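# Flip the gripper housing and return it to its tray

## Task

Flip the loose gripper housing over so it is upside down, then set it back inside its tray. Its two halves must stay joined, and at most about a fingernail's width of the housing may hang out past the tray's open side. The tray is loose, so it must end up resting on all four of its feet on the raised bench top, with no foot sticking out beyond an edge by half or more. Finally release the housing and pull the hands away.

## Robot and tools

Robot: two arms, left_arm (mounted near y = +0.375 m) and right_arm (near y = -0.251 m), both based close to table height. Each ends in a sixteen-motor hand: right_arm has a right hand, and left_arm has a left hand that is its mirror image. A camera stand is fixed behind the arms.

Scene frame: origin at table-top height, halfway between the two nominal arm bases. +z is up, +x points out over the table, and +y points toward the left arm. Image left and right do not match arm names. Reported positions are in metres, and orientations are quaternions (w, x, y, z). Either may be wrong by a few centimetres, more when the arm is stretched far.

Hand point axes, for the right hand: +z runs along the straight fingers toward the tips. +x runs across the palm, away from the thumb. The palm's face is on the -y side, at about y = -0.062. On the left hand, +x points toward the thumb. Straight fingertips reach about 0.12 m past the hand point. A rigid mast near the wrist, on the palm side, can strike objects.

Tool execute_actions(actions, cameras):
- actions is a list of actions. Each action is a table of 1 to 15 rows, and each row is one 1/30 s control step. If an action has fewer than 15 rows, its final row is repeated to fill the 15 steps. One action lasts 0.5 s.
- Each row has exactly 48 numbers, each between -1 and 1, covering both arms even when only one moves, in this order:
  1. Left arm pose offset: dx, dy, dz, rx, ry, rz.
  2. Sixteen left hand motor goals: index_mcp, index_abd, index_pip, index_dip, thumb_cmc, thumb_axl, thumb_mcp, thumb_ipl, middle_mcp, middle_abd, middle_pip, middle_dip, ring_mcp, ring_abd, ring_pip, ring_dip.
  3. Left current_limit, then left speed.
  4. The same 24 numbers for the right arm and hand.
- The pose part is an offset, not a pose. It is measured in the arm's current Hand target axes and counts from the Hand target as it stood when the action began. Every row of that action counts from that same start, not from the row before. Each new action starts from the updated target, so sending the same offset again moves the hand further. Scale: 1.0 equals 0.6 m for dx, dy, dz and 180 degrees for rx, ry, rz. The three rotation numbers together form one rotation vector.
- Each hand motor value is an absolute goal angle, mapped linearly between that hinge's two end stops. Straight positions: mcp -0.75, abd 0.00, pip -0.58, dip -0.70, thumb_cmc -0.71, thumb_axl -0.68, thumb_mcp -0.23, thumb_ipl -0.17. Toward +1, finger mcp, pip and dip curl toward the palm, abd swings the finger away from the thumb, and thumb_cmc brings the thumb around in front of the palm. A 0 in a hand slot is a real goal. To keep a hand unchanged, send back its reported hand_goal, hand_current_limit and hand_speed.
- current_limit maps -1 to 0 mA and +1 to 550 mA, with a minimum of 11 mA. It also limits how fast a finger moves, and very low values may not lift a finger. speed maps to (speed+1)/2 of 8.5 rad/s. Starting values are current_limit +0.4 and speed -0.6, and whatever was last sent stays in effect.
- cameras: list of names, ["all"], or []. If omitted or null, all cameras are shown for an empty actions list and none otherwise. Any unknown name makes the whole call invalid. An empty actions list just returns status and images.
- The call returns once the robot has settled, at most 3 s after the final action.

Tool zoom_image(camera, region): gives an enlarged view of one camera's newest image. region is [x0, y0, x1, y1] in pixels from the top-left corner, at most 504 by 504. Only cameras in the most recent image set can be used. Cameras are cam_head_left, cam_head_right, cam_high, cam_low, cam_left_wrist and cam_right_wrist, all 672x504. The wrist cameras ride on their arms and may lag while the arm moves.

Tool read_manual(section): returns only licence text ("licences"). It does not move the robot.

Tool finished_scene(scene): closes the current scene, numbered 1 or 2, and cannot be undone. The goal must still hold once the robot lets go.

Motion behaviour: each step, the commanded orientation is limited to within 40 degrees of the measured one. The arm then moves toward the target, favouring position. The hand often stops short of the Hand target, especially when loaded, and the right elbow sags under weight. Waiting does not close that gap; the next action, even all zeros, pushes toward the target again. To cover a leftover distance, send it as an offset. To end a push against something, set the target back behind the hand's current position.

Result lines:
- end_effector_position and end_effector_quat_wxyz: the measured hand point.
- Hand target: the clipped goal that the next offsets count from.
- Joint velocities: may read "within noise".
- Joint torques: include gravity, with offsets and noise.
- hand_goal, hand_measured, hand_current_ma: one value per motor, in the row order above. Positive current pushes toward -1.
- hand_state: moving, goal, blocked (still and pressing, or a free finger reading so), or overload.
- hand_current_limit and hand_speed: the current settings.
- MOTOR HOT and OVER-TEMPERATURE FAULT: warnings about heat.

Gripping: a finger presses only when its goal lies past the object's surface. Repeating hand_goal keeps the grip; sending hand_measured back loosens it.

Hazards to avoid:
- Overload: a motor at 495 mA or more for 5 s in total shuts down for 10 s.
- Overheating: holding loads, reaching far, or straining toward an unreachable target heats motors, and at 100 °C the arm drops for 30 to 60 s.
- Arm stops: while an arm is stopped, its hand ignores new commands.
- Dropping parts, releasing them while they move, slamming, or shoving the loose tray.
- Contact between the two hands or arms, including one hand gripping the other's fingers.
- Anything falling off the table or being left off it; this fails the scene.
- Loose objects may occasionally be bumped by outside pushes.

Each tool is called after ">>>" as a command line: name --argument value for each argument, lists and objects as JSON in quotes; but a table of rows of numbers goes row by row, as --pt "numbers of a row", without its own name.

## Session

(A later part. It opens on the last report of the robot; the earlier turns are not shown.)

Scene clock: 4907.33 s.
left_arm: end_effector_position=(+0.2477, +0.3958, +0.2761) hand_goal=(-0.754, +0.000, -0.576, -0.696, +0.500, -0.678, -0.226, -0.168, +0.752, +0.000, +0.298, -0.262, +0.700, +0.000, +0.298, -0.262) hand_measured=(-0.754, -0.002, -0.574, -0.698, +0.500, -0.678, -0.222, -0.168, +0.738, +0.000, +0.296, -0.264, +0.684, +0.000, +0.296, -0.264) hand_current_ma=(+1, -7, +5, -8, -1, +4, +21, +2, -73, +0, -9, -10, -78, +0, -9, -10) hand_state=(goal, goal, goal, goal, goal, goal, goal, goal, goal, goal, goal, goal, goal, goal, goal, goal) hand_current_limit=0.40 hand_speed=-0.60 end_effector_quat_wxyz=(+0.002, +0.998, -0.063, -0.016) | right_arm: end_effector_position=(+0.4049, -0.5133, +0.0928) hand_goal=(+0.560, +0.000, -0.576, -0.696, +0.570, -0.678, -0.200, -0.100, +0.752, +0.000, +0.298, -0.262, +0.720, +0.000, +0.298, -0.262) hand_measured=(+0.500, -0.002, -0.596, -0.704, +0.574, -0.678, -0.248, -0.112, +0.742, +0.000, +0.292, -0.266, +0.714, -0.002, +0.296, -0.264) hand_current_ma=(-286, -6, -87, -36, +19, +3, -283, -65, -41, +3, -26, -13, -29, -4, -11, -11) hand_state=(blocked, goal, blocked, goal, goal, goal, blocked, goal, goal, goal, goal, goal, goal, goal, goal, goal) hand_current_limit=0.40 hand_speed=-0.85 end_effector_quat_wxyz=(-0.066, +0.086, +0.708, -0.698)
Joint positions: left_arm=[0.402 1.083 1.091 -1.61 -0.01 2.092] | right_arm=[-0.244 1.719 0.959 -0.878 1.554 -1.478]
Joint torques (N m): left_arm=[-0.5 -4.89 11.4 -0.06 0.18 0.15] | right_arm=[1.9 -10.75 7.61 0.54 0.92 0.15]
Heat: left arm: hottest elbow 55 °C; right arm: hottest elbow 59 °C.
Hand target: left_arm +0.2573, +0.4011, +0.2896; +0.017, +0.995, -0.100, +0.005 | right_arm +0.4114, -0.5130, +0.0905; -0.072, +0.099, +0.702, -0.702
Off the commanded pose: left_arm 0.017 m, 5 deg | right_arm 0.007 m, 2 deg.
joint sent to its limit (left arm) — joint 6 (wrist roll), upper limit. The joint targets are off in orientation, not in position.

>>> execute_actions --actions '[[[0,0,0,0,0,0,-0.754,0,-0.576,-0.696,0.5,-0.678,-0.226,-0.168,0.753,0,0.299,-0.261,0.70,0,0.299,-0.261,0.4,-0.6,0,0,0,0,0,0,0.59,0,-0.576,-0.696,0.57,-0.678,-0.16,-0.1,0.753,0,0.299,-0.261,0.72,0,0.299,-0.261,0.4,-0.85]],[[0,0,0,0,0,0,-0.754,0,-0.576,-0.696,0.5,-0.678,-0.226,-0.168,0.753,0,0.299,-0.261,0.70,0,0.299,-0.261,0.4,-0.6,0,-0.09,0,0,0,0,0.59,0,-0.576,-0.696,0.57,-0.678,-0.16,-0.1,0.753,0,0.299,-0.261,0.72,0,0.299,-0.261,0.4,-0.85]],[[0,0,0,0,0,0,-0.754,0,-0.576,-0.696,0.5,-0.678,-0.226,-0.168,0.753,0,0.299,-0.261,0.70,0,0.299,-0.261,0.4,-0.6,0,-0.12,0,0,0,0,0.59,0,-0.576,-0.696,0.57,-0.678,-0.16,-0.1,0.753,0,0.299,-0.261,0.72,0,0.299,-0.261,0.4,-0.85]]]' --cameras '["cam_head_left","cam_high"]'

>>> zoom_image --camera "cam_high" --region '[150, 140, 250, 240]'

Scene clock: 4917.00 s.
left_arm: end_effector_position=(+0.2477, +0.3958, +0.2761) hand_goal=(-0.754, +0.000, -0.576, -0.696, +0.500, -0.678, -0.226, -0.168, +0.752, +0.000, +0.298, -0.262, +0.700, +0.000, +0.298, -0.262) hand_measured=(-0.754, -0.002, -0.574, -0.698, +0.500, -0.678, -0.222, -0.168, +0.738, +0.000, +0.296, -0.264, +0.684, +0.000, +0.296, -0.264) hand_current_ma=(+1, -7, +5, -8, -1, +4, +21, +2, -73, +0, -9, -10, -78, +0, -9, -10) hand_state=(goal, goal, goal, goal, goal, goal, goal, goal, goal, goal, goal, goal, goal, goal, goal, goal) hand_current_limit=0.40 hand_speed=-0.60 end_effector_quat_wxyz=(+0.002, +0.998, -0.063, -0.016) | right_arm: end_effector_position=(+0.3950, -0.5111, +0.2017) hand_goal=(+0.590, +0.000, -0.576, -0.696, +0.570, -0.678, -0.160, -0.100, +0.752, +0.000, +0.298, -0.262, +0.720, +0.000, +0.298, -0.262) hand_measured=(+0.500, -0.006, -0.606, -0.710, +0.580, -0.678, -0.232, -0.116, +0.742, +0.000, +0.292, -0.266, +0.714, -0.002, +0.296, -0.264) hand_current_ma=(-385, -20, -135, -60, +42, +3, -385, -95, -41, +3, -26, -13, -29, -4, -11, -11) hand_state=(blocked, goal, blocked, goal, goal, goal, blocked, goal, goal, goal, goal, goal, goal, goal, goal, goal) hand_current_limit=0.40 hand_speed=-0.85 end_effector_quat_wxyz=(-0.068, +0.082, +0.708, -0.698)
Joint positions: left_arm=[0.402 1.083 1.091 -1.61 -0.01 2.092] | right_arm=[-0.244 1.502 1.035 -1.068 1.554 -1.588]
Joint torques (N m): left_arm=[-0.73 -4.78 11.45 -0.02 0.2 0.15] | right_arm=[0.44 -10.52 11.49 0.1 1.07 -0.13]
Heat: left arm: hottest elbow 55 °C; right arm: hottest elbow 58 °C.
Hand target: left_arm +0.2573, +0.4011, +0.2896; +0.017, +0.995, -0.100, +0.005 | right_arm +0.4066, -0.5124, +0.2164; -0.072, +0.099, +0.702, -0.702
Off the commanded pose: left_arm 0.017 m, 5 deg | right_arm 0.019 m, 2 deg.
joint sent to its limit (left arm) — joint 6 (wrist roll), upper limit. The joint targets are off in orientation, not in position.
Images, in order (width x height): cam_head_left 672x504, cam_high 672x504.

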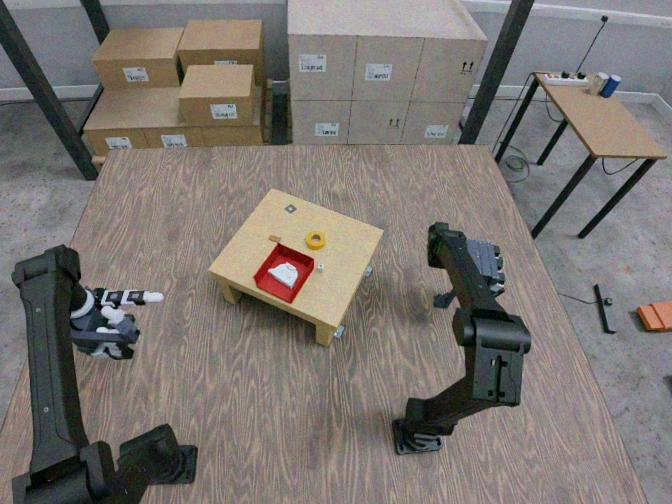

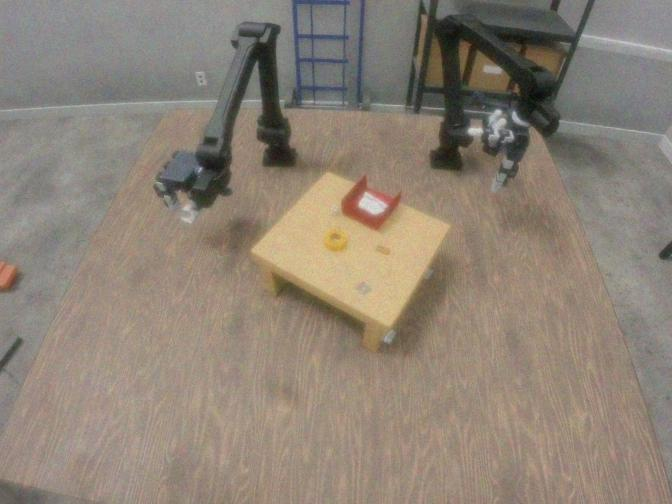

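Scaled by 5.040 from the camera's 672x504 image, which has a finer 960x720 frame.

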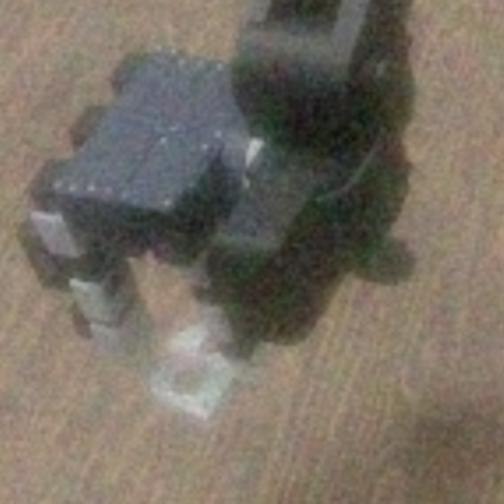

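>>> execute_actions --actions '[[[0,0,0,0,0,0,-0.754,0,-0.576,-0.696,0.5,-0.678,-0.226,-0.168,0.753,0,0.299,-0.261,0.70,0,0.299,-0.261,0.4,-0.6,0,-0.13,0,0,0,0,0.59,0,-0.576,-0.696,0.57,-0.678,-0.16,-0.1,0.753,0,0.299,-0.261,0.72,0,0.299,-0.261,0.4,-0.85]],[[0,0,0,0,0,0,-0.754,0,-0.576,-0.696,0.5,-0.678,-0.226,-0.168,0.753,0,0.299,-0.261,0.70,0,0.299,-0.261,0.4,-0.6,0,-0.13,0,0,0,0,0.59,0,-0.576,-0.696,0.57,-0.678,-0.16,-0.1,0.753,0,0.299,-0.261,0.72,0,0.299,-0.261,0.4,-0.85]],[[0,0,0,0,0,0,-0.754,0,-0.576,-0.696,0.5,-0.678,-0.226,-0.168,0.753,0,0.299,-0.261,0.70,0,0.299,-0.261,0.4,-0.6,0,-0.13,0,0,0,0,0.59,0,-0.576,-0.696,0.57,-0.678,-0.16,-0.1,0.753,0,0.299,-0.261,0.72,0,0.299,-0.261,0.4,-0.85]],[[0,0,0,0,0,0,-0.754,0,-0.576,-0.696,0.5,-0.678,-0.226,-0.168,0.753,0,0.299,-0.261,0.70,0,0.299,-0.261,0.4,-0.6,-0.057,0,-0.158,0,-0.0667,0,0.59,0,-0.576,-0.696,0.57,-0.678,-0.16,-0.1,0.753,0,0.299,-0.261,0.72,0,0.299,-0.261,0.4,-0.85]],[[0,0,0,0,0,0,-0.754,0,-0.576,-0.696,0.5,-0.678,-0.226,-0.168,0.753,0,0.299,-0.261,0.70,0,0.299,-0.261,0.4,-0.6,-0.057,0,-0.16,0,-0.0667,0,0.59,0,-0.576,-0.696,0.57,-0.678,-0.16,-0.1,0.753,0,0.299,-0.261,0.72,0,0.299,-0.261,0.4,-0.85]]]' --cameras '["cam_head_left","cam_high"]'

Scene clock: 4981.33 s.
left_arm: end_effector_position=(+0.2477, +0.3958, +0.2761) hand_goal=(-0.754, +0.000, -0.576, -0.696, +0.500, -0.678, -0.226, -0.168, +0.752, +0.000, +0.298, -0.262, +0.700, +0.000, +0.298, -0.262) hand_measured=(-0.754, -0.002, -0.574, -0.698, +0.500, -0.678, -0.222, -0.168, +0.738, +0.000, +0.296, -0.264, +0.684, +0.000, +0.296, -0.264) hand_current_ma=(+1, -7, +5, -8, -1, +4, +21, +2, -73, +0, -9, -10, -78, +0, -9, -10) hand_state=(goal, goal, goal, goal, goal, goal, goal, goal, goal, goal, goal, goal, goal, goal, goal, goal) hand_current_limit=0.40 hand_speed=-0.60 end_effector_quat_wxyz=(+0.002, +0.998, -0.063, -0.016) | right_arm: end_effector_position=(+0.4817, -0.3311, +0.4326) hand_goal=(+0.590, +0.000, -0.576, -0.696, +0.570, -0.678, -0.160, -0.100, +0.752, +0.000, +0.298, -0.262, +0.720, +0.000, +0.298, -0.262) hand_measured=(+0.500, -0.008, -0.610, -0.712, +0.582, -0.678, -0.226, -0.118, +0.746, +0.000, +0.292, -0.266, +0.716, -0.002, +0.296, -0.264) hand_current_ma=(-385, -25, -151, -67, +50, +3, -385, -106, -25, +3, -26, -13, -20, -4, -11, -11) hand_state=(blocked, goal, blocked, goal, goal, goal, blocked, goal, goal, goal, goal, goal, goal, goal, goal, goal) hand_current_limit=0.40 hand_speed=-0.85 end_effector_quat_wxyz=(+0.073, -0.071, +0.706, -0.701)
Joint positions: left_arm=[0.402 1.083 1.091 -1.61 -0.01 2.092] | right_arm=[0.173 1.387 1.521 -1.365 1.564 -1.907]
Joint torques (N m): left_arm=[-0.38 -4.95 11.38 -0.01 0.19 0.16] | right_arm=[0.62 -10.23 14.5 1.18 1.07 -0.12]
Heat: left arm: hottest elbow 56 °C; right arm: hottest elbow 66 °C.
Hand target: left_arm +0.2573, +0.4011, +0.2896; +0.017, +0.995, -0.100, +0.005 | right_arm +0.4909, -0.3328, +0.4531; +0.076, -0.049, +0.701, -0.707
Off the commanded pose: left_arm 0.017 m, 5 deg | right_arm 0.023 m, 3 deg.
joint sent to its limit (left arm) — joint 6 (wrist roll), upper limit. The joint targets are off in orientation, not in position.
joint sent to its limit (right arm) — joint 5 (wrist yaw), upper limit. The joint targets still meet the commanded pose.
Images, in order (width x height): cam_head_left 672x504, cam_high 672x504.

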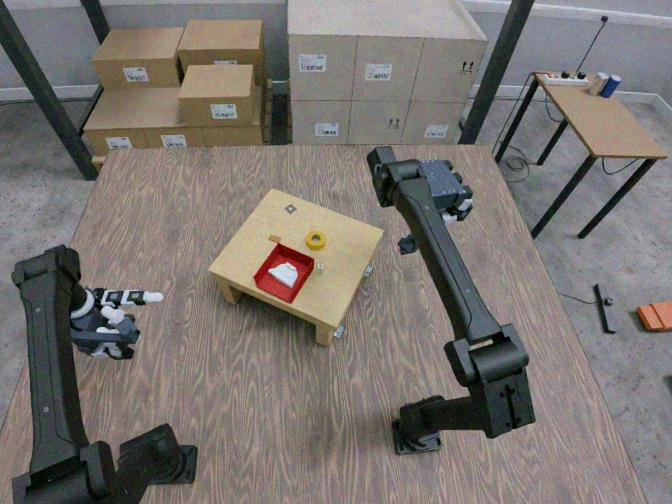

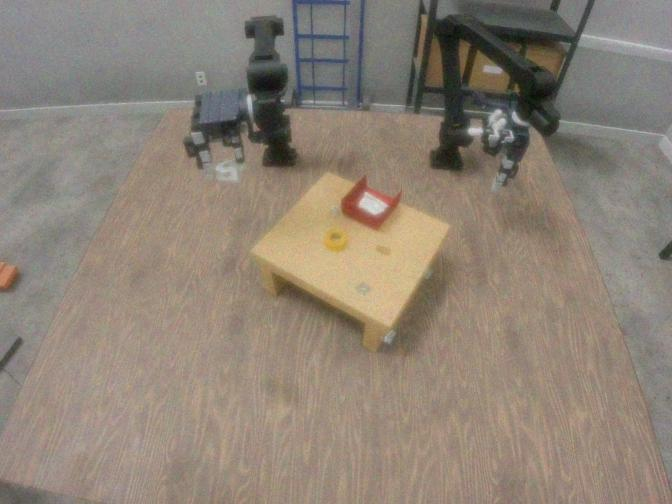

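>>> execute_actions --actions '[[[0,0,0,0,0,0,-0.754,0,-0.576,-0.696,0.5,-0.678,-0.226,-0.168,0.753,0,0.299,-0.261,0.70,0,0.299,-0.261,0.4,-0.6,-0.0588,0,-0.1384,0,-0.0568,0,0.59,0,-0.576,-0.696,0.57,-0.678,-0.16,-0.1,0.753,0,0.299,-0.261,0.72,0,0.299,-0.261,0.4,-0.85]],[[0,0,0,0,0,0,-0.754,0,-0.576,-0.696,0.5,-0.678,-0.226,-0.168,0.753,0,0.299,-0.261,0.70,0,0.299,-0.261,0.4,-0.6,-0.0593,0,-0.143,0,-0.0568,0,0.59,0,-0.576,-0.696,0.57,-0.678,-0.16,-0.1,0.753,0,0.299,-0.261,0.72,0,0.299,-0.261,0.4,-0.85]],[[0,0,0,0,0,0,-0.754,0,-0.576,-0.696,0.5,-0.678,-0.226,-0.168,0.753,0,0.299,-0.261,0.70,0,0.299,-0.261,0.4,-0.6,-0.0601,0,-0.147,0,-0.0568,0,0.59,0,-0.576,-0.696,0.57,-0.678,-0.16,-0.1,0.753,0,0.299,-0.261,0.72,0,0.299,-0.261,0.4,-0.85]],[[0,0,0,0,0,0,-0.754,0,-0.576,-0.696,0.5,-0.678,-0.226,-0.168,0.753,0,0.299,-0.261,0.70,0,0.299,-0.261,0.4,-0.6,-0.0605,0,-0.15,0,-0.0568,0,0.59,0,-0.576,-0.696,0.57,-0.678,-0.16,-0.1,0.753,0,0.299,-0.261,0.72,0,0.299,-0.261,0.4,-0.85]]]' --cameras '["cam_head_left","cam_high","cam_low","cam_head_right"]'

>>> zoom_image --camera "cam_high" --region '[310, 110, 430, 230]'

>>> zoom_image --camera "cam_head_right" --region '[220, 180, 360, 320]'

Scene clock: 5001.93 s.
left_arm: end_effector_position=(+0.2477, +0.3958, +0.2761) hand_goal=(-0.754, +0.000, -0.576, -0.696, +0.500, -0.678, -0.226, -0.168, +0.752, +0.000, +0.298, -0.262, +0.700, +0.000, +0.298, -0.262) hand_measured=(-0.754, -0.002, -0.574, -0.698, +0.500, -0.678, -0.222, -0.168, +0.738, +0.000, +0.296, -0.264, +0.684, +0.000, +0.296, -0.264) hand_current_ma=(+1, -7, +5, -8, -1, +4, +21, +2, -73, +0, -9, -10, -78, +0, -9, -10) hand_state=(goal, goal, goal, goal, goal, goal, goal, goal, goal, goal, goal, goal, goal, goal, goal, goal) hand_current_limit=0.40 hand_speed=-0.60 end_effector_quat_wxyz=(+0.002, +0.998, -0.063, -0.016) | right_arm: end_effector_position=(+0.4606, +0.0290, +0.4308) hand_goal=(+0.590, +0.000, -0.576, -0.696, +0.570, -0.678, -0.160, -0.100, +0.752, +0.000, +0.298, -0.262, +0.720, +0.000, +0.298, -0.262) hand_measured=(+0.500, -0.008, -0.612, -0.712, +0.582, -0.678, -0.224, -0.120, +0.746, +0.000, +0.292, -0.266, +0.716, -0.002, +0.296, -0.264) hand_current_ma=(-385, -28, -156, -69, +54, +3, -383, -111, -23, +3, -26, -13, -19, -4, -11, -11) hand_state=(blocked, goal, blocked, goal, goal, goal, blocked, goal, goal, goal, goal, goal, goal, goal, goal, goal) hand_current_limit=0.40 hand_speed=-0.85 end_effector_quat_wxyz=(+0.298, -0.311, +0.637, -0.639)
Joint positions: left_arm=[0.402 1.083 1.091 -1.61 -0.01 2.092] | right_arm=[0.859 1.536 1.676 -1.365 1.564 -1.935]
Joint torques (N m): left_arm=[-0.32 -5.07 11.34 0.05 0.21 0.13] | right_arm=[0.26 -12.16 14.52 1.42 1.01 -0.16]
Heat: left arm: hottest elbow 56 °C; right arm: hottest elbow 70 °C.
Hand target: left_arm +0.2573, +0.4011, +0.2896; +0.017, +0.995, -0.100, +0.005 | right_arm +0.4696, +0.0342, +0.4506; +0.316, -0.293, +0.631, -0.645
Off the commanded pose: left_arm 0.017 m, 5 deg | right_arm 0.022 m, 3 deg.
joint sent to its limit (left arm) — joint 6 (wrist roll), upper limit. The joint targets are off in orientation, not in position.
joint sent to its limit (right arm) — joint 5 (wrist yaw), upper limit. The joint targets still meet the commanded pose.
Images, in order (width x height): cam_head_left 672x504, cam_head_right 672x504, cam_high 672x504, cam_low 672x504.

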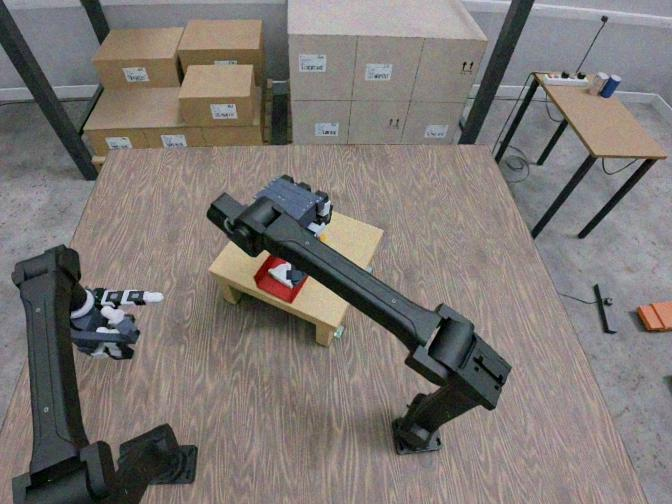

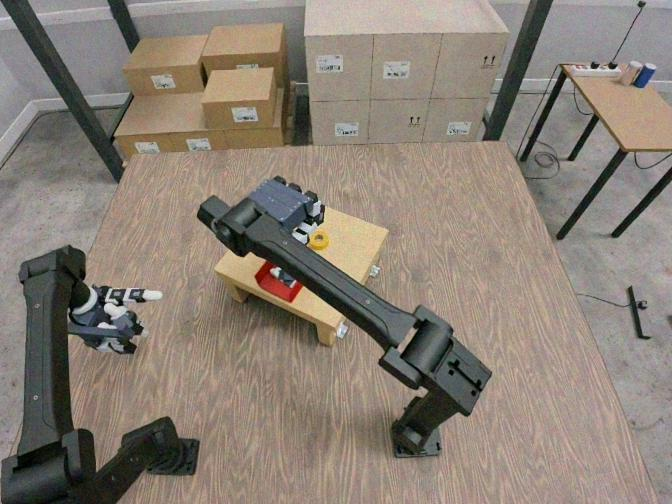

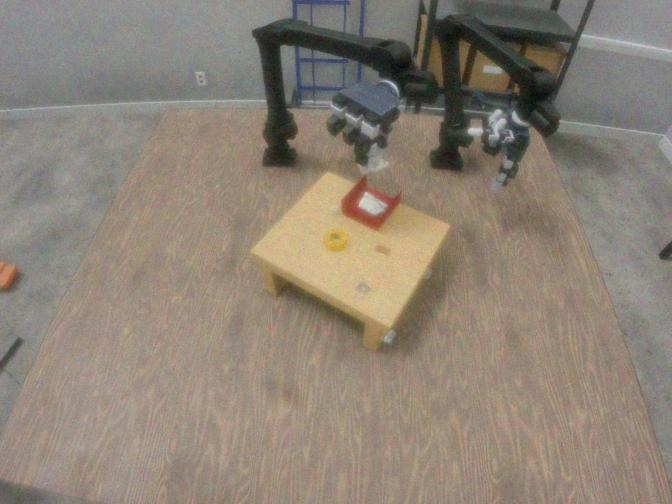

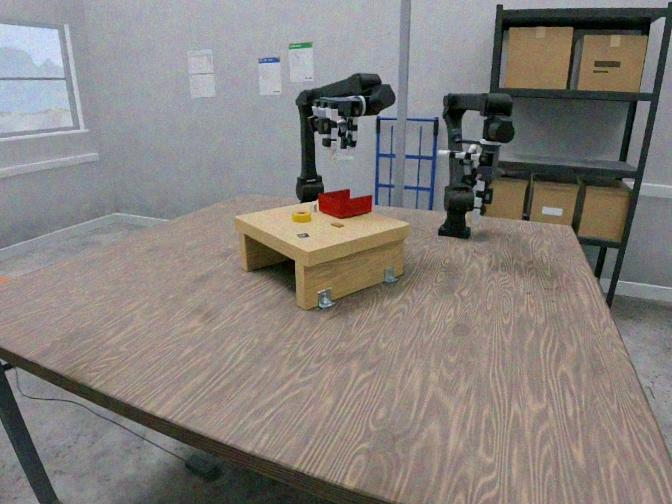

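Scaled by 4.200 from the camera's 672x504 image, which has a finer 960x720 frame.

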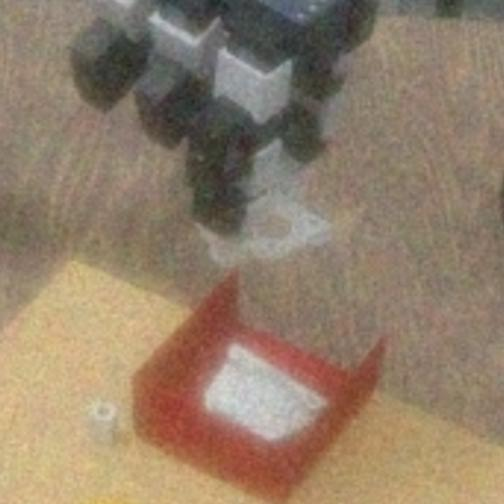

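Scaled by 3.600 from the camera's 672x504 image, which has a finer 960x720 frame.

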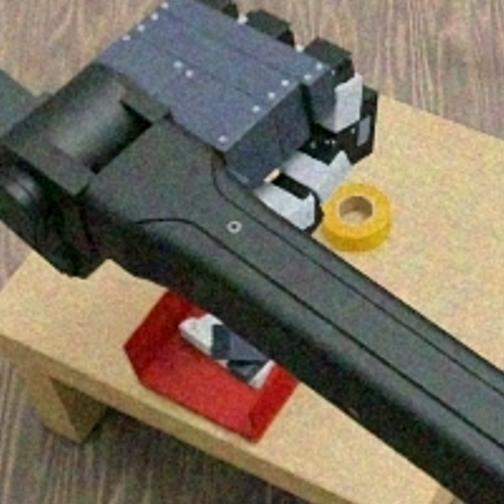

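>>> execute_actions --actions '[[[0,0,0,0,0,0,-0.754,0,-0.576,-0.696,0.5,-0.678,-0.226,-0.168,0.753,0,0.299,-0.261,0.70,0,0.299,-0.261,0.4,-0.6,0,0.13,0,0,0,0,0.59,0,-0.576,-0.696,0.57,-0.678,-0.16,-0.1,0.753,0,0.299,-0.261,0.72,0,0.299,-0.261,0.4,-0.85]],[[0,0,0,0,0,0,-0.754,0,-0.576,-0.696,0.5,-0.678,-0.226,-0.168,0.753,0,0.299,-0.261,0.70,0,0.299,-0.261,0.4,-0.6,0,0.09,0,0,0,0,0.59,0,-0.576,-0.696,0.57,-0.678,-0.16,-0.1,0.753,0,0.299,-0.261,0.72,0,0.299,-0.261,0.4,-0.85]]]' --cameras '["cam_head_left","cam_high","cam_low","cam_head_right"]'

>>> zoom_image --camera "cam_high" --region '[320, 150, 420, 250]'

>>> zoom_image --camera "cam_low" --region '[290, 110, 410, 230]'

Scene clock: 5016.20 s.
left_arm: end_effector_position=(+0.2477, +0.3958, +0.2761) hand_goal=(-0.754, +0.000, -0.576, -0.696, +0.500, -0.678, -0.226, -0.168, +0.752, +0.000, +0.298, -0.262, +0.700, +0.000, +0.298, -0.262) hand_measured=(-0.754, -0.002, -0.574, -0.698, +0.500, -0.678, -0.222, -0.168, +0.738, +0.000, +0.296, -0.264, +0.684, +0.000, +0.296, -0.264) hand_current_ma=(+1, -7, +5, -8, -1, +4, +21, +2, -73, +0, -9, -10, -78, +0, -9, -10) hand_state=(goal, goal, goal, goal, goal, goal, goal, goal, goal, goal, goal, goal, goal, goal, goal, goal) hand_current_limit=0.40 hand_speed=-0.60 end_effector_quat_wxyz=(+0.002, +0.998, -0.063, -0.016) | right_arm: end_effector_position=(+0.4682, +0.0322, +0.3161) hand_goal=(+0.590, +0.000, -0.576, -0.696, +0.570, -0.678, -0.160, -0.100, +0.752, +0.000, +0.298, -0.262, +0.720, +0.000, +0.298, -0.262) hand_measured=(+0.500, -0.008, -0.612, -0.712, +0.582, -0.678, -0.224, -0.120, +0.746, +0.000, +0.292, -0.266, +0.716, -0.002, +0.296, -0.264) hand_current_ma=(-385, -29, -156, -69, +55, +3, -383, -111, -23, +3, -26, -13, -19, -4, -11, -11) hand_state=(blocked, goal, blocked, goal, goal, goal, blocked, goal, goal, goal, goal, goal, goal, goal, goal, goal) hand_current_limit=0.40 hand_speed=-0.85 end_effector_quat_wxyz=(+0.297, -0.307, +0.639, -0.639)
Joint positions: left_arm=[0.402 1.083 1.091 -1.61 -0.01 2.092] | right_arm=[0.851 1.588 1.444 -1.236 1.564 -1.775]
Joint torques (N m): left_arm=[-0.21 -5.01 11.4 0.05 0.19 0.13] | right_arm=[0.79 -13.33 9.69 1.77 0.99 0.17]
Heat: left arm: hottest elbow 56 °C; right arm: hottest elbow 69 °C.
Hand target: left_arm +0.2573, +0.4011, +0.2896; +0.017, +0.995, -0.100, +0.005 | right_arm +0.4748, +0.0335, +0.3187; +0.316, -0.293, +0.631, -0.645
Off the commanded pose: left_arm 0.017 m, 5 deg | right_arm 0.007 m, 3 deg.
joint sent to its limit (left arm) — joint 6 (wrist roll), upper limit. The joint targets are off in orientation, not in position.
joint sent to its limit (right arm) — joint 5 (wrist yaw), upper limit. The joint targets still meet the commanded pose.
Images, in order (width x height): cam_head_left 672x504, cam_head_right 672x504, cam_high 672x504, cam_low 672x504.

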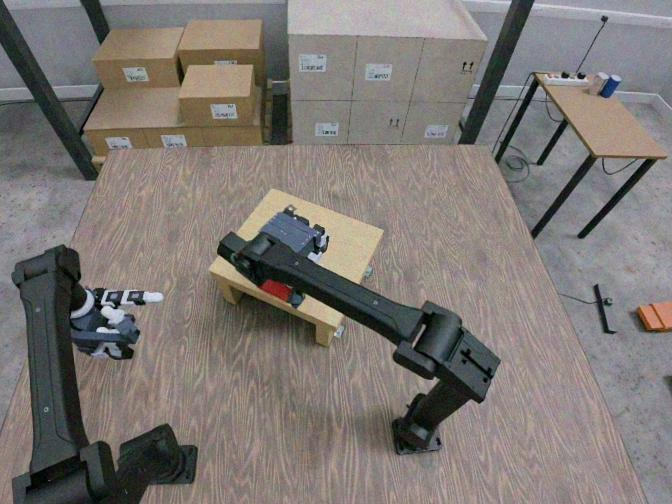

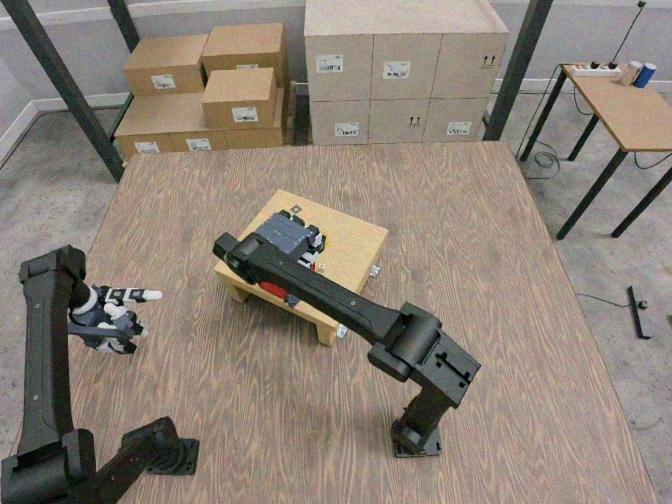

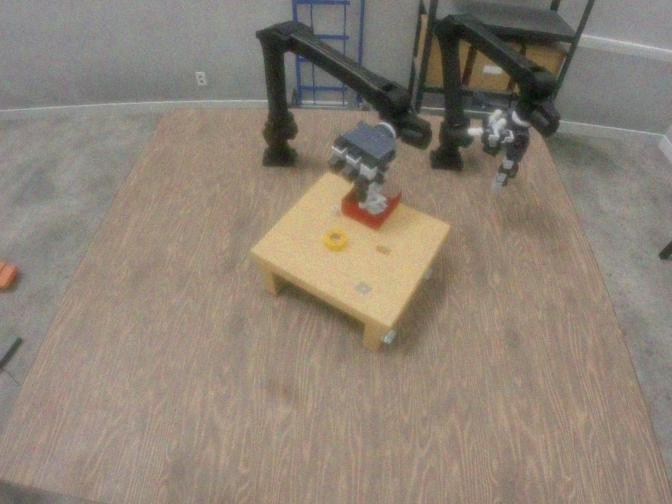

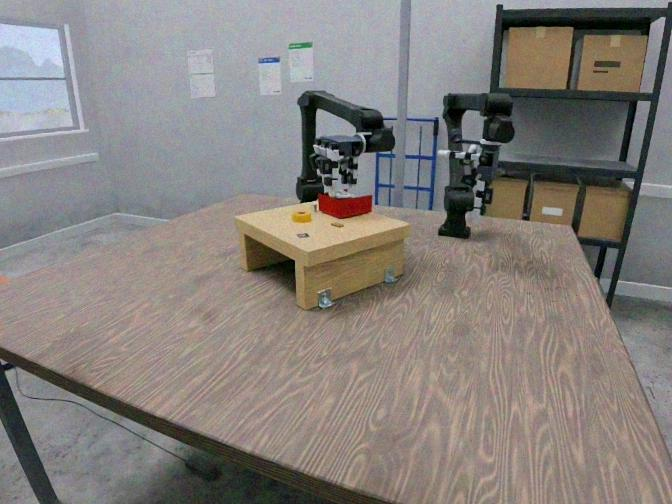

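Scaled by 5.040 from the camera's 672x504 image, which has a finer 960x720 frame.

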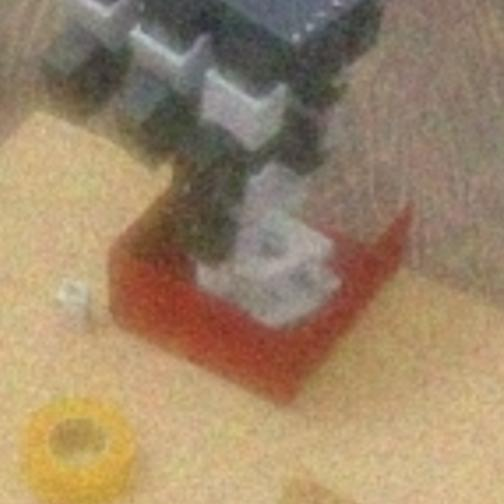

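Scaled by 4.200 from the camera's 672x504 image, which has a finer 960x720 frame.

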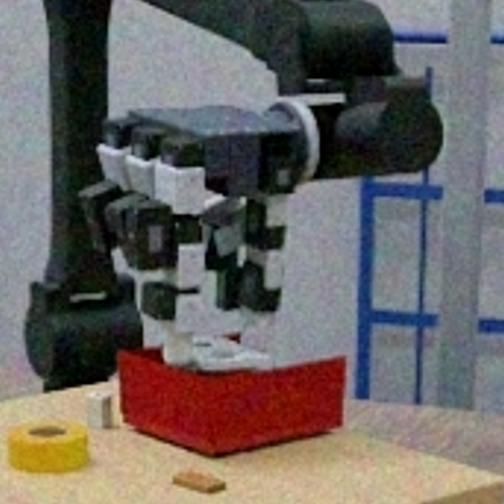

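>>> execute_actions --actions '[[[0,0,0,0,0,0,-0.754,0,-0.576,-0.696,0.5,-0.678,-0.226,-0.168,0.753,0,0.299,-0.261,0.70,0,0.299,-0.261,0.4,-0.6,0.004,0.025,0,0,0,0,0.59,0,-0.576,-0.696,0.57,-0.678,-0.16,-0.1,0.753,0,0.299,-0.261,0.72,0,0.299,-0.261,0.4,-0.85]]]'

>>> execute_actions --actions '[[[0,0,0,0,0,0,-0.754,0,-0.576,-0.696,0.5,-0.678,-0.226,-0.168,0.753,0,0.299,-0.261,0.70,0,0.299,-0.261,0.4,-0.6,0,0.02,0,0,0,0,0.59,0,-0.576,-0.696,0.57,-0.678,-0.16,-0.1,0.753,0,0.299,-0.261,0.72,0,0.299,-0.261,0.4,-0.85]]]' --cameras '["cam_head_left","cam_high","cam_low"]'

>>> zoom_image --camera "cam_high" --region '[320, 150, 420, 250]'

Scene clock: 5032.40 s.
left_arm: end_effector_position=(+0.2477, +0.3958, +0.2761) hand_goal=(-0.754, +0.000, -0.576, -0.696, +0.500, -0.678, -0.226, -0.168, +0.752, +0.000, +0.298, -0.262, +0.700, +0.000, +0.298, -0.262) hand_measured=(-0.754, -0.002, -0.574, -0.698, +0.500, -0.678, -0.222, -0.168, +0.738, +0.000, +0.296, -0.264, +0.684, +0.000, +0.296, -0.264) hand_current_ma=(+1, -7, +5, -8, -1, +4, +21, +2, -73, +0, -9, -10, -78, +0, -9, -10) hand_state=(goal, goal, goal, goal, goal, goal, goal, goal, goal, goal, goal, goal, goal, goal, goal, goal) hand_current_limit=0.40 hand_speed=-0.60 end_effector_quat_wxyz=(+0.002, +0.998, -0.063, -0.016) | right_arm: end_effector_position=(+0.4671, +0.0302, +0.3060) hand_goal=(+0.590, +0.000, -0.576, -0.696, +0.570, -0.678, -0.160, -0.100, +0.752, +0.000, +0.298, -0.262, +0.720, +0.000, +0.298, -0.262) hand_measured=(+0.500, -0.008, -0.612, -0.712, +0.582, -0.678, -0.224, -0.120, +0.746, +0.000, +0.292, -0.266, +0.716, -0.002, +0.296, -0.264) hand_current_ma=(-385, -29, -156, -69, +55, +3, -383, -112, -23, +3, -26, -13, -19, -4, -11, -11) hand_state=(blocked, goal, blocked, goal, goal, goal, blocked, goal, goal, goal, goal, goal, goal, goal, goal, goal) hand_current_limit=0.40 hand_speed=-0.85 end_effector_quat_wxyz=(+0.298, -0.305, +0.640, -0.639)
Joint positions: left_arm=[0.402 1.083 1.091 -1.61 -0.01 2.092] | right_arm=[0.851 1.588 1.417 -1.222 1.564 -1.757]
Joint torques (N m): left_arm=[-0.26 -4.89 11.44 -0.06 0.2 0.15] | right_arm=[-0.38 -12.16 9.25 1.72 1.03 0.13]
Heat: left arm: hottest elbow 56 °C; right arm: hottest elbow 68 °C.
Hand target: left_arm +0.2573, +0.4011, +0.2896; +0.017, +0.995, -0.100, +0.005 | right_arm +0.4738, +0.0317, +0.3037; +0.316, -0.293, +0.631, -0.645
Off the commanded pose: left_arm 0.017 m, 5 deg | right_arm 0.007 m, 3 deg.
joint sent to its limit (left arm) — joint 6 (wrist roll), upper limit. The joint targets are off in orientation, not in position.
joint sent to its limit (right arm) — joint 5 (wrist yaw), upper limit. The joint targets still meet the commanded pose.

Scene clock: 5033.20 s.
left_arm: end_effector_position=(+0.2477, +0.3958, +0.2761) hand_goal=(-0.754, +0.000, -0.576, -0.696, +0.500, -0.678, -0.226, -0.168, +0.752, +0.000, +0.298, -0.262, +0.700, +0.000, +0.298, -0.262) hand_measured=(-0.754, -0.002, -0.574, -0.698, +0.500, -0.678, -0.222, -0.168, +0.738, +0.000, +0.296, -0.264, +0.684, +0.000, +0.296, -0.264) hand_current_ma=(+1, -7, +5, -8, -1, +4, +21, +2, -73, +0, -9, -10, -78, +0, -9, -10) hand_state=(goal, goal, goal, goal, goal, goal, goal, goal, goal, goal, goal, goal, goal, goal, goal, goal) hand_current_limit=0.40 hand_speed=-0.60 end_effector_quat_wxyz=(+0.002, +0.998, -0.063, -0.016) | right_arm: end_effector_position=(+0.4669, +0.0300, +0.2977) hand_goal=(+0.590, +0.000, -0.576, -0.696, +0.570, -0.678, -0.160, -0.100, +0.752, +0.000, +0.298, -0.262, +0.720, +0.000, +0.298, -0.262) hand_measured=(+0.500, -0.008, -0.612, -0.712, +0.582, -0.678, -0.224, -0.120, +0.746, +0.000, +0.292, -0.266, +0.716, -0.002, +0.296, -0.264) hand_current_ma=(-385, -29, -156, -69, +55, +3, -383, -113, -23, +3, -26, -13, -19, -4, -11, -11) hand_state=(blocked, goal, blocked, goal, goal, goal, blocked, goal, goal, goal, goal, goal, goal, goal, goal, goal) hand_current_limit=0.40 hand_speed=-0.85 end_effector_quat_wxyz=(+0.301, -0.302, +0.642, -0.637)
Joint positions: left_arm=[0.402 1.083 1.091 -1.61 -0.01 2.092] | right_arm=[0.851 1.591 1.398 -1.21 1.564 -1.738]
Joint torques (N m): left_arm=[-0.32 -4.95 11.32 0.05 0.19 0.15] | right_arm=[0.79 -12.34 9.07 1.81 1.08 0.12]
Heat: left arm: hottest elbow 56 °C; right arm: hottest elbow 68 °C.
Hand target: left_arm +0.2573, +0.4011, +0.2896; +0.017, +0.995, -0.100, +0.005 | right_arm +0.4743, +0.0316, +0.2917; +0.316, -0.293, +0.631, -0.645
Off the commanded pose: left_arm 0.017 m, 5 deg | right_arm 0.010 m, 3 deg.
joint sent to its limit (left arm) — joint 6 (wrist roll), upper limit. The joint targets are off in orientation, not in position.
joint sent to its limit (right arm) — joint 5 (wrist yaw), upper limit. The joint targets still meet the commanded pose.
Images, in order (width x height): cam_head_left 672x504, cam_high 672x504, cam_low 672x504.

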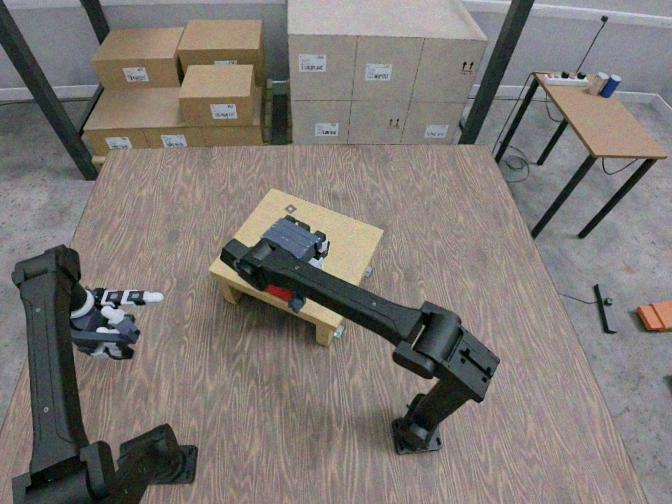

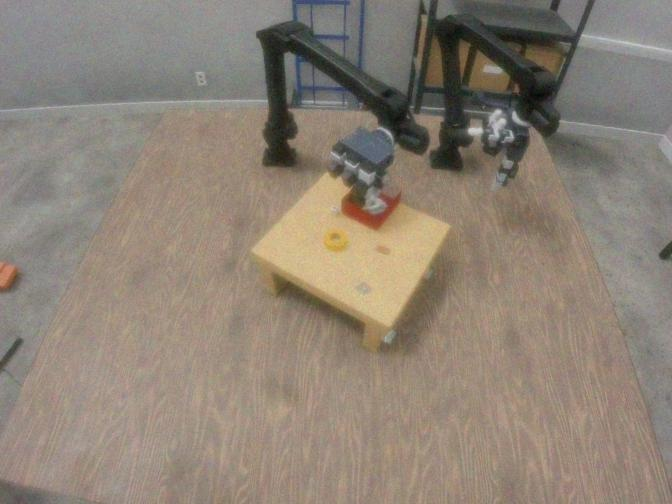

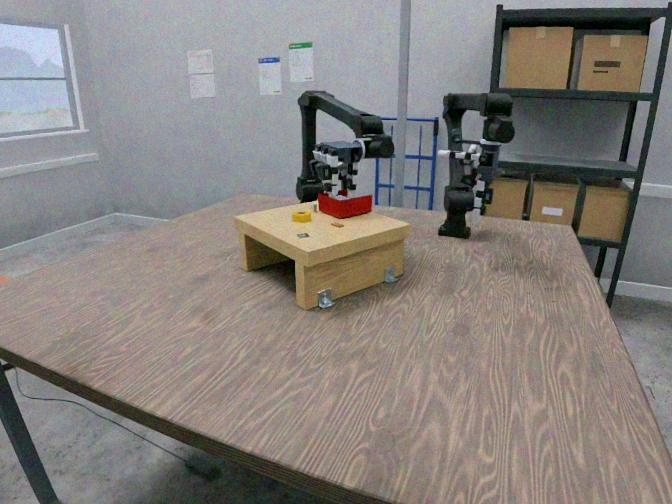

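Scaled by 5.040 from the camera's 672x504 image, which has a finer 960x720 frame.

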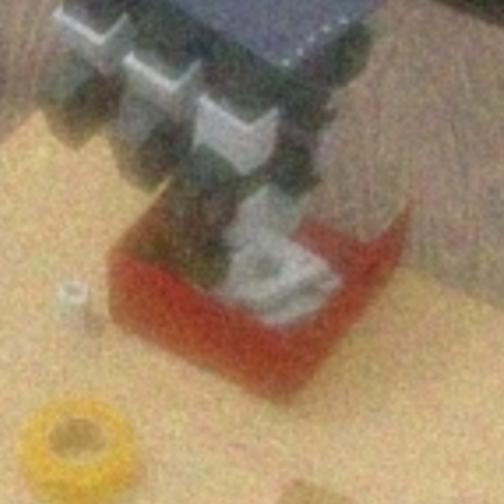

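>>> execute_actions --actions '[[[0,0,0,0,0,0,-0.754,0,-0.576,-0.696,0.5,-0.678,-0.226,-0.168,0.753,0,0.299,-0.261,0.70,0,0.299,-0.261,0.4,-0.6,0,0.018,0,0,0,0,0.59,0,-0.576,-0.696,0.57,-0.678,-0.16,-0.1,0.753,0,0.299,-0.261,0.72,0,0.299,-0.261,0.4,-0.85]]]' --cameras '["cam_head_left","cam_high","cam_low"]'

>>> zoom_image --camera "cam_high" --region '[320, 150, 420, 250]'

>>> zoom_image --camera "cam_low" --region '[290, 130, 390, 230]'

Scene clock: 5039.23 s.
left_arm: end_effector_position=(+0.2477, +0.3958, +0.2761) hand_goal=(-0.754, +0.000, -0.576, -0.696, +0.500, -0.678, -0.226, -0.168, +0.752, +0.000, +0.298, -0.262, +0.700, +0.000, +0.298, -0.262) hand_measured=(-0.754, -0.002, -0.574, -0.698, +0.500, -0.678, -0.222, -0.168, +0.738, +0.000, +0.296, -0.264, +0.684, +0.000, +0.296, -0.264) hand_current_ma=(+1, -7, +5, -8, -1, +4, +21, +2, -73, +0, -9, -10, -78, +0, -9, -10) hand_state=(goal, goal, goal, goal, goal, goal, goal, goal, goal, goal, goal, goal, goal, goal, goal, goal) hand_current_limit=0.40 hand_speed=-0.60 end_effector_quat_wxyz=(+0.002, +0.998, -0.063, -0.016) | right_arm: end_effector_position=(+0.4673, +0.0303, +0.2919) hand_goal=(+0.590, +0.000, -0.576, -0.696, +0.570, -0.678, -0.160, -0.100, +0.752, +0.000, +0.298, -0.262, +0.720, +0.000, +0.298, -0.262) hand_measured=(+0.502, -0.004, -0.612, -0.712, +0.586, -0.678, -0.224, -0.122, +0.746, +0.000, +0.292, -0.266, +0.716, -0.002, +0.296, -0.264) hand_current_ma=(-385, -11, -156, -69, +69, +3, -383, -124, -23, +3, -26, -13, -19, -4, -11, -11) hand_state=(blocked, goal, blocked, goal, goal, goal, blocked, blocked, goal, goal, goal, goal, goal, goal, goal, goal) hand_current_limit=0.40 hand_speed=-0.85 end_effector_quat_wxyz=(+0.304, -0.299, +0.643, -0.636)
Joint positions: left_arm=[0.402 1.083 1.091 -1.61 -0.01 2.092] | right_arm=[0.851 1.594 1.386 -1.199 1.566 -1.723]
Joint torques (N m): left_arm=[-0.5 -5.01 11.37 0.01 0.2 0.16] | right_arm=[0.62 -11.75 8.68 1.8 1.05 0.12]
Heat: left arm: hottest elbow 56 °C; right arm: hottest elbow 68 °C.
Hand target: left_arm +0.2573, +0.4011, +0.2896; +0.017, +0.995, -0.100, +0.005 | right_arm +0.4747, +0.0316, +0.2811; +0.316, -0.293, +0.631, -0.645
Off the commanded pose: left_arm 0.017 m, 5 deg | right_arm 0.013 m, 2 deg.
joint sent to its limit (left arm) — joint 6 (wrist roll), upper limit. The joint targets are off in orientation, not in position.
joint sent to its limit (right arm) — joint 5 (wrist yaw), upper limit. The joint targets still meet the commanded pose.
Images, in order (width x height): cam_head_left 672x504, cam_high 672x504, cam_low 672x504.

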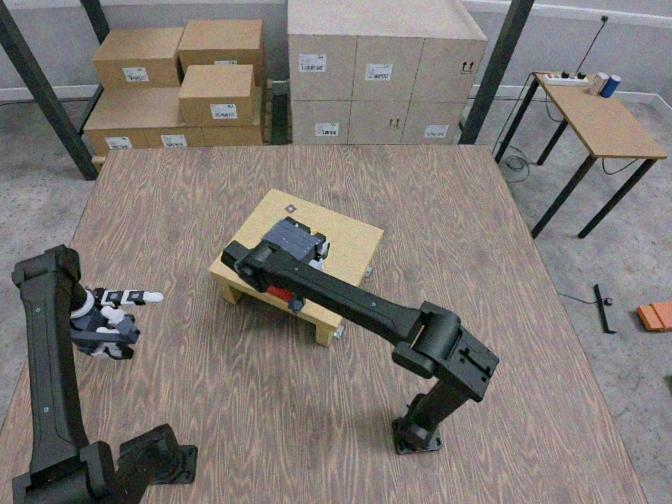

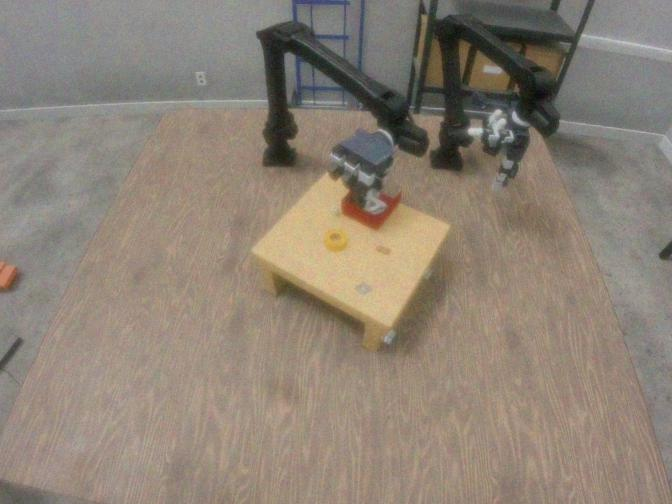

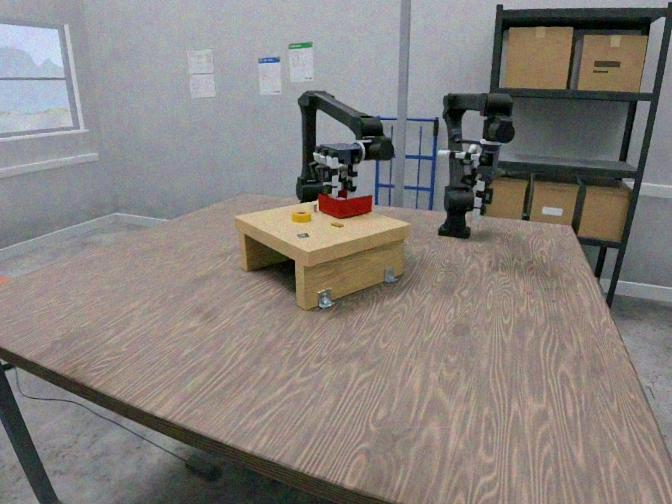

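Scaled by 5.040 from the camera's 672x504 image, which has a finer 960x720 frame.

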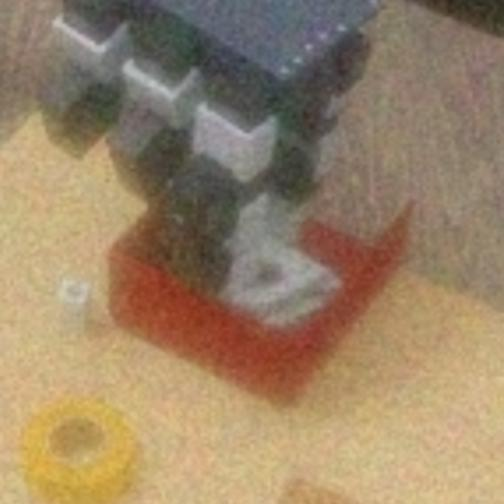

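Scaled by 5.040 from the camera's 672x504 image, which has a finer 960x720 frame.

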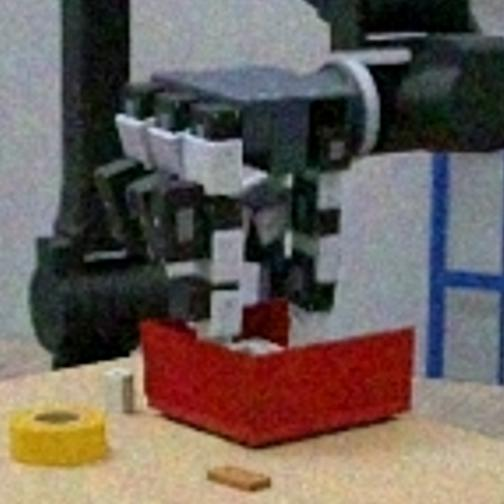

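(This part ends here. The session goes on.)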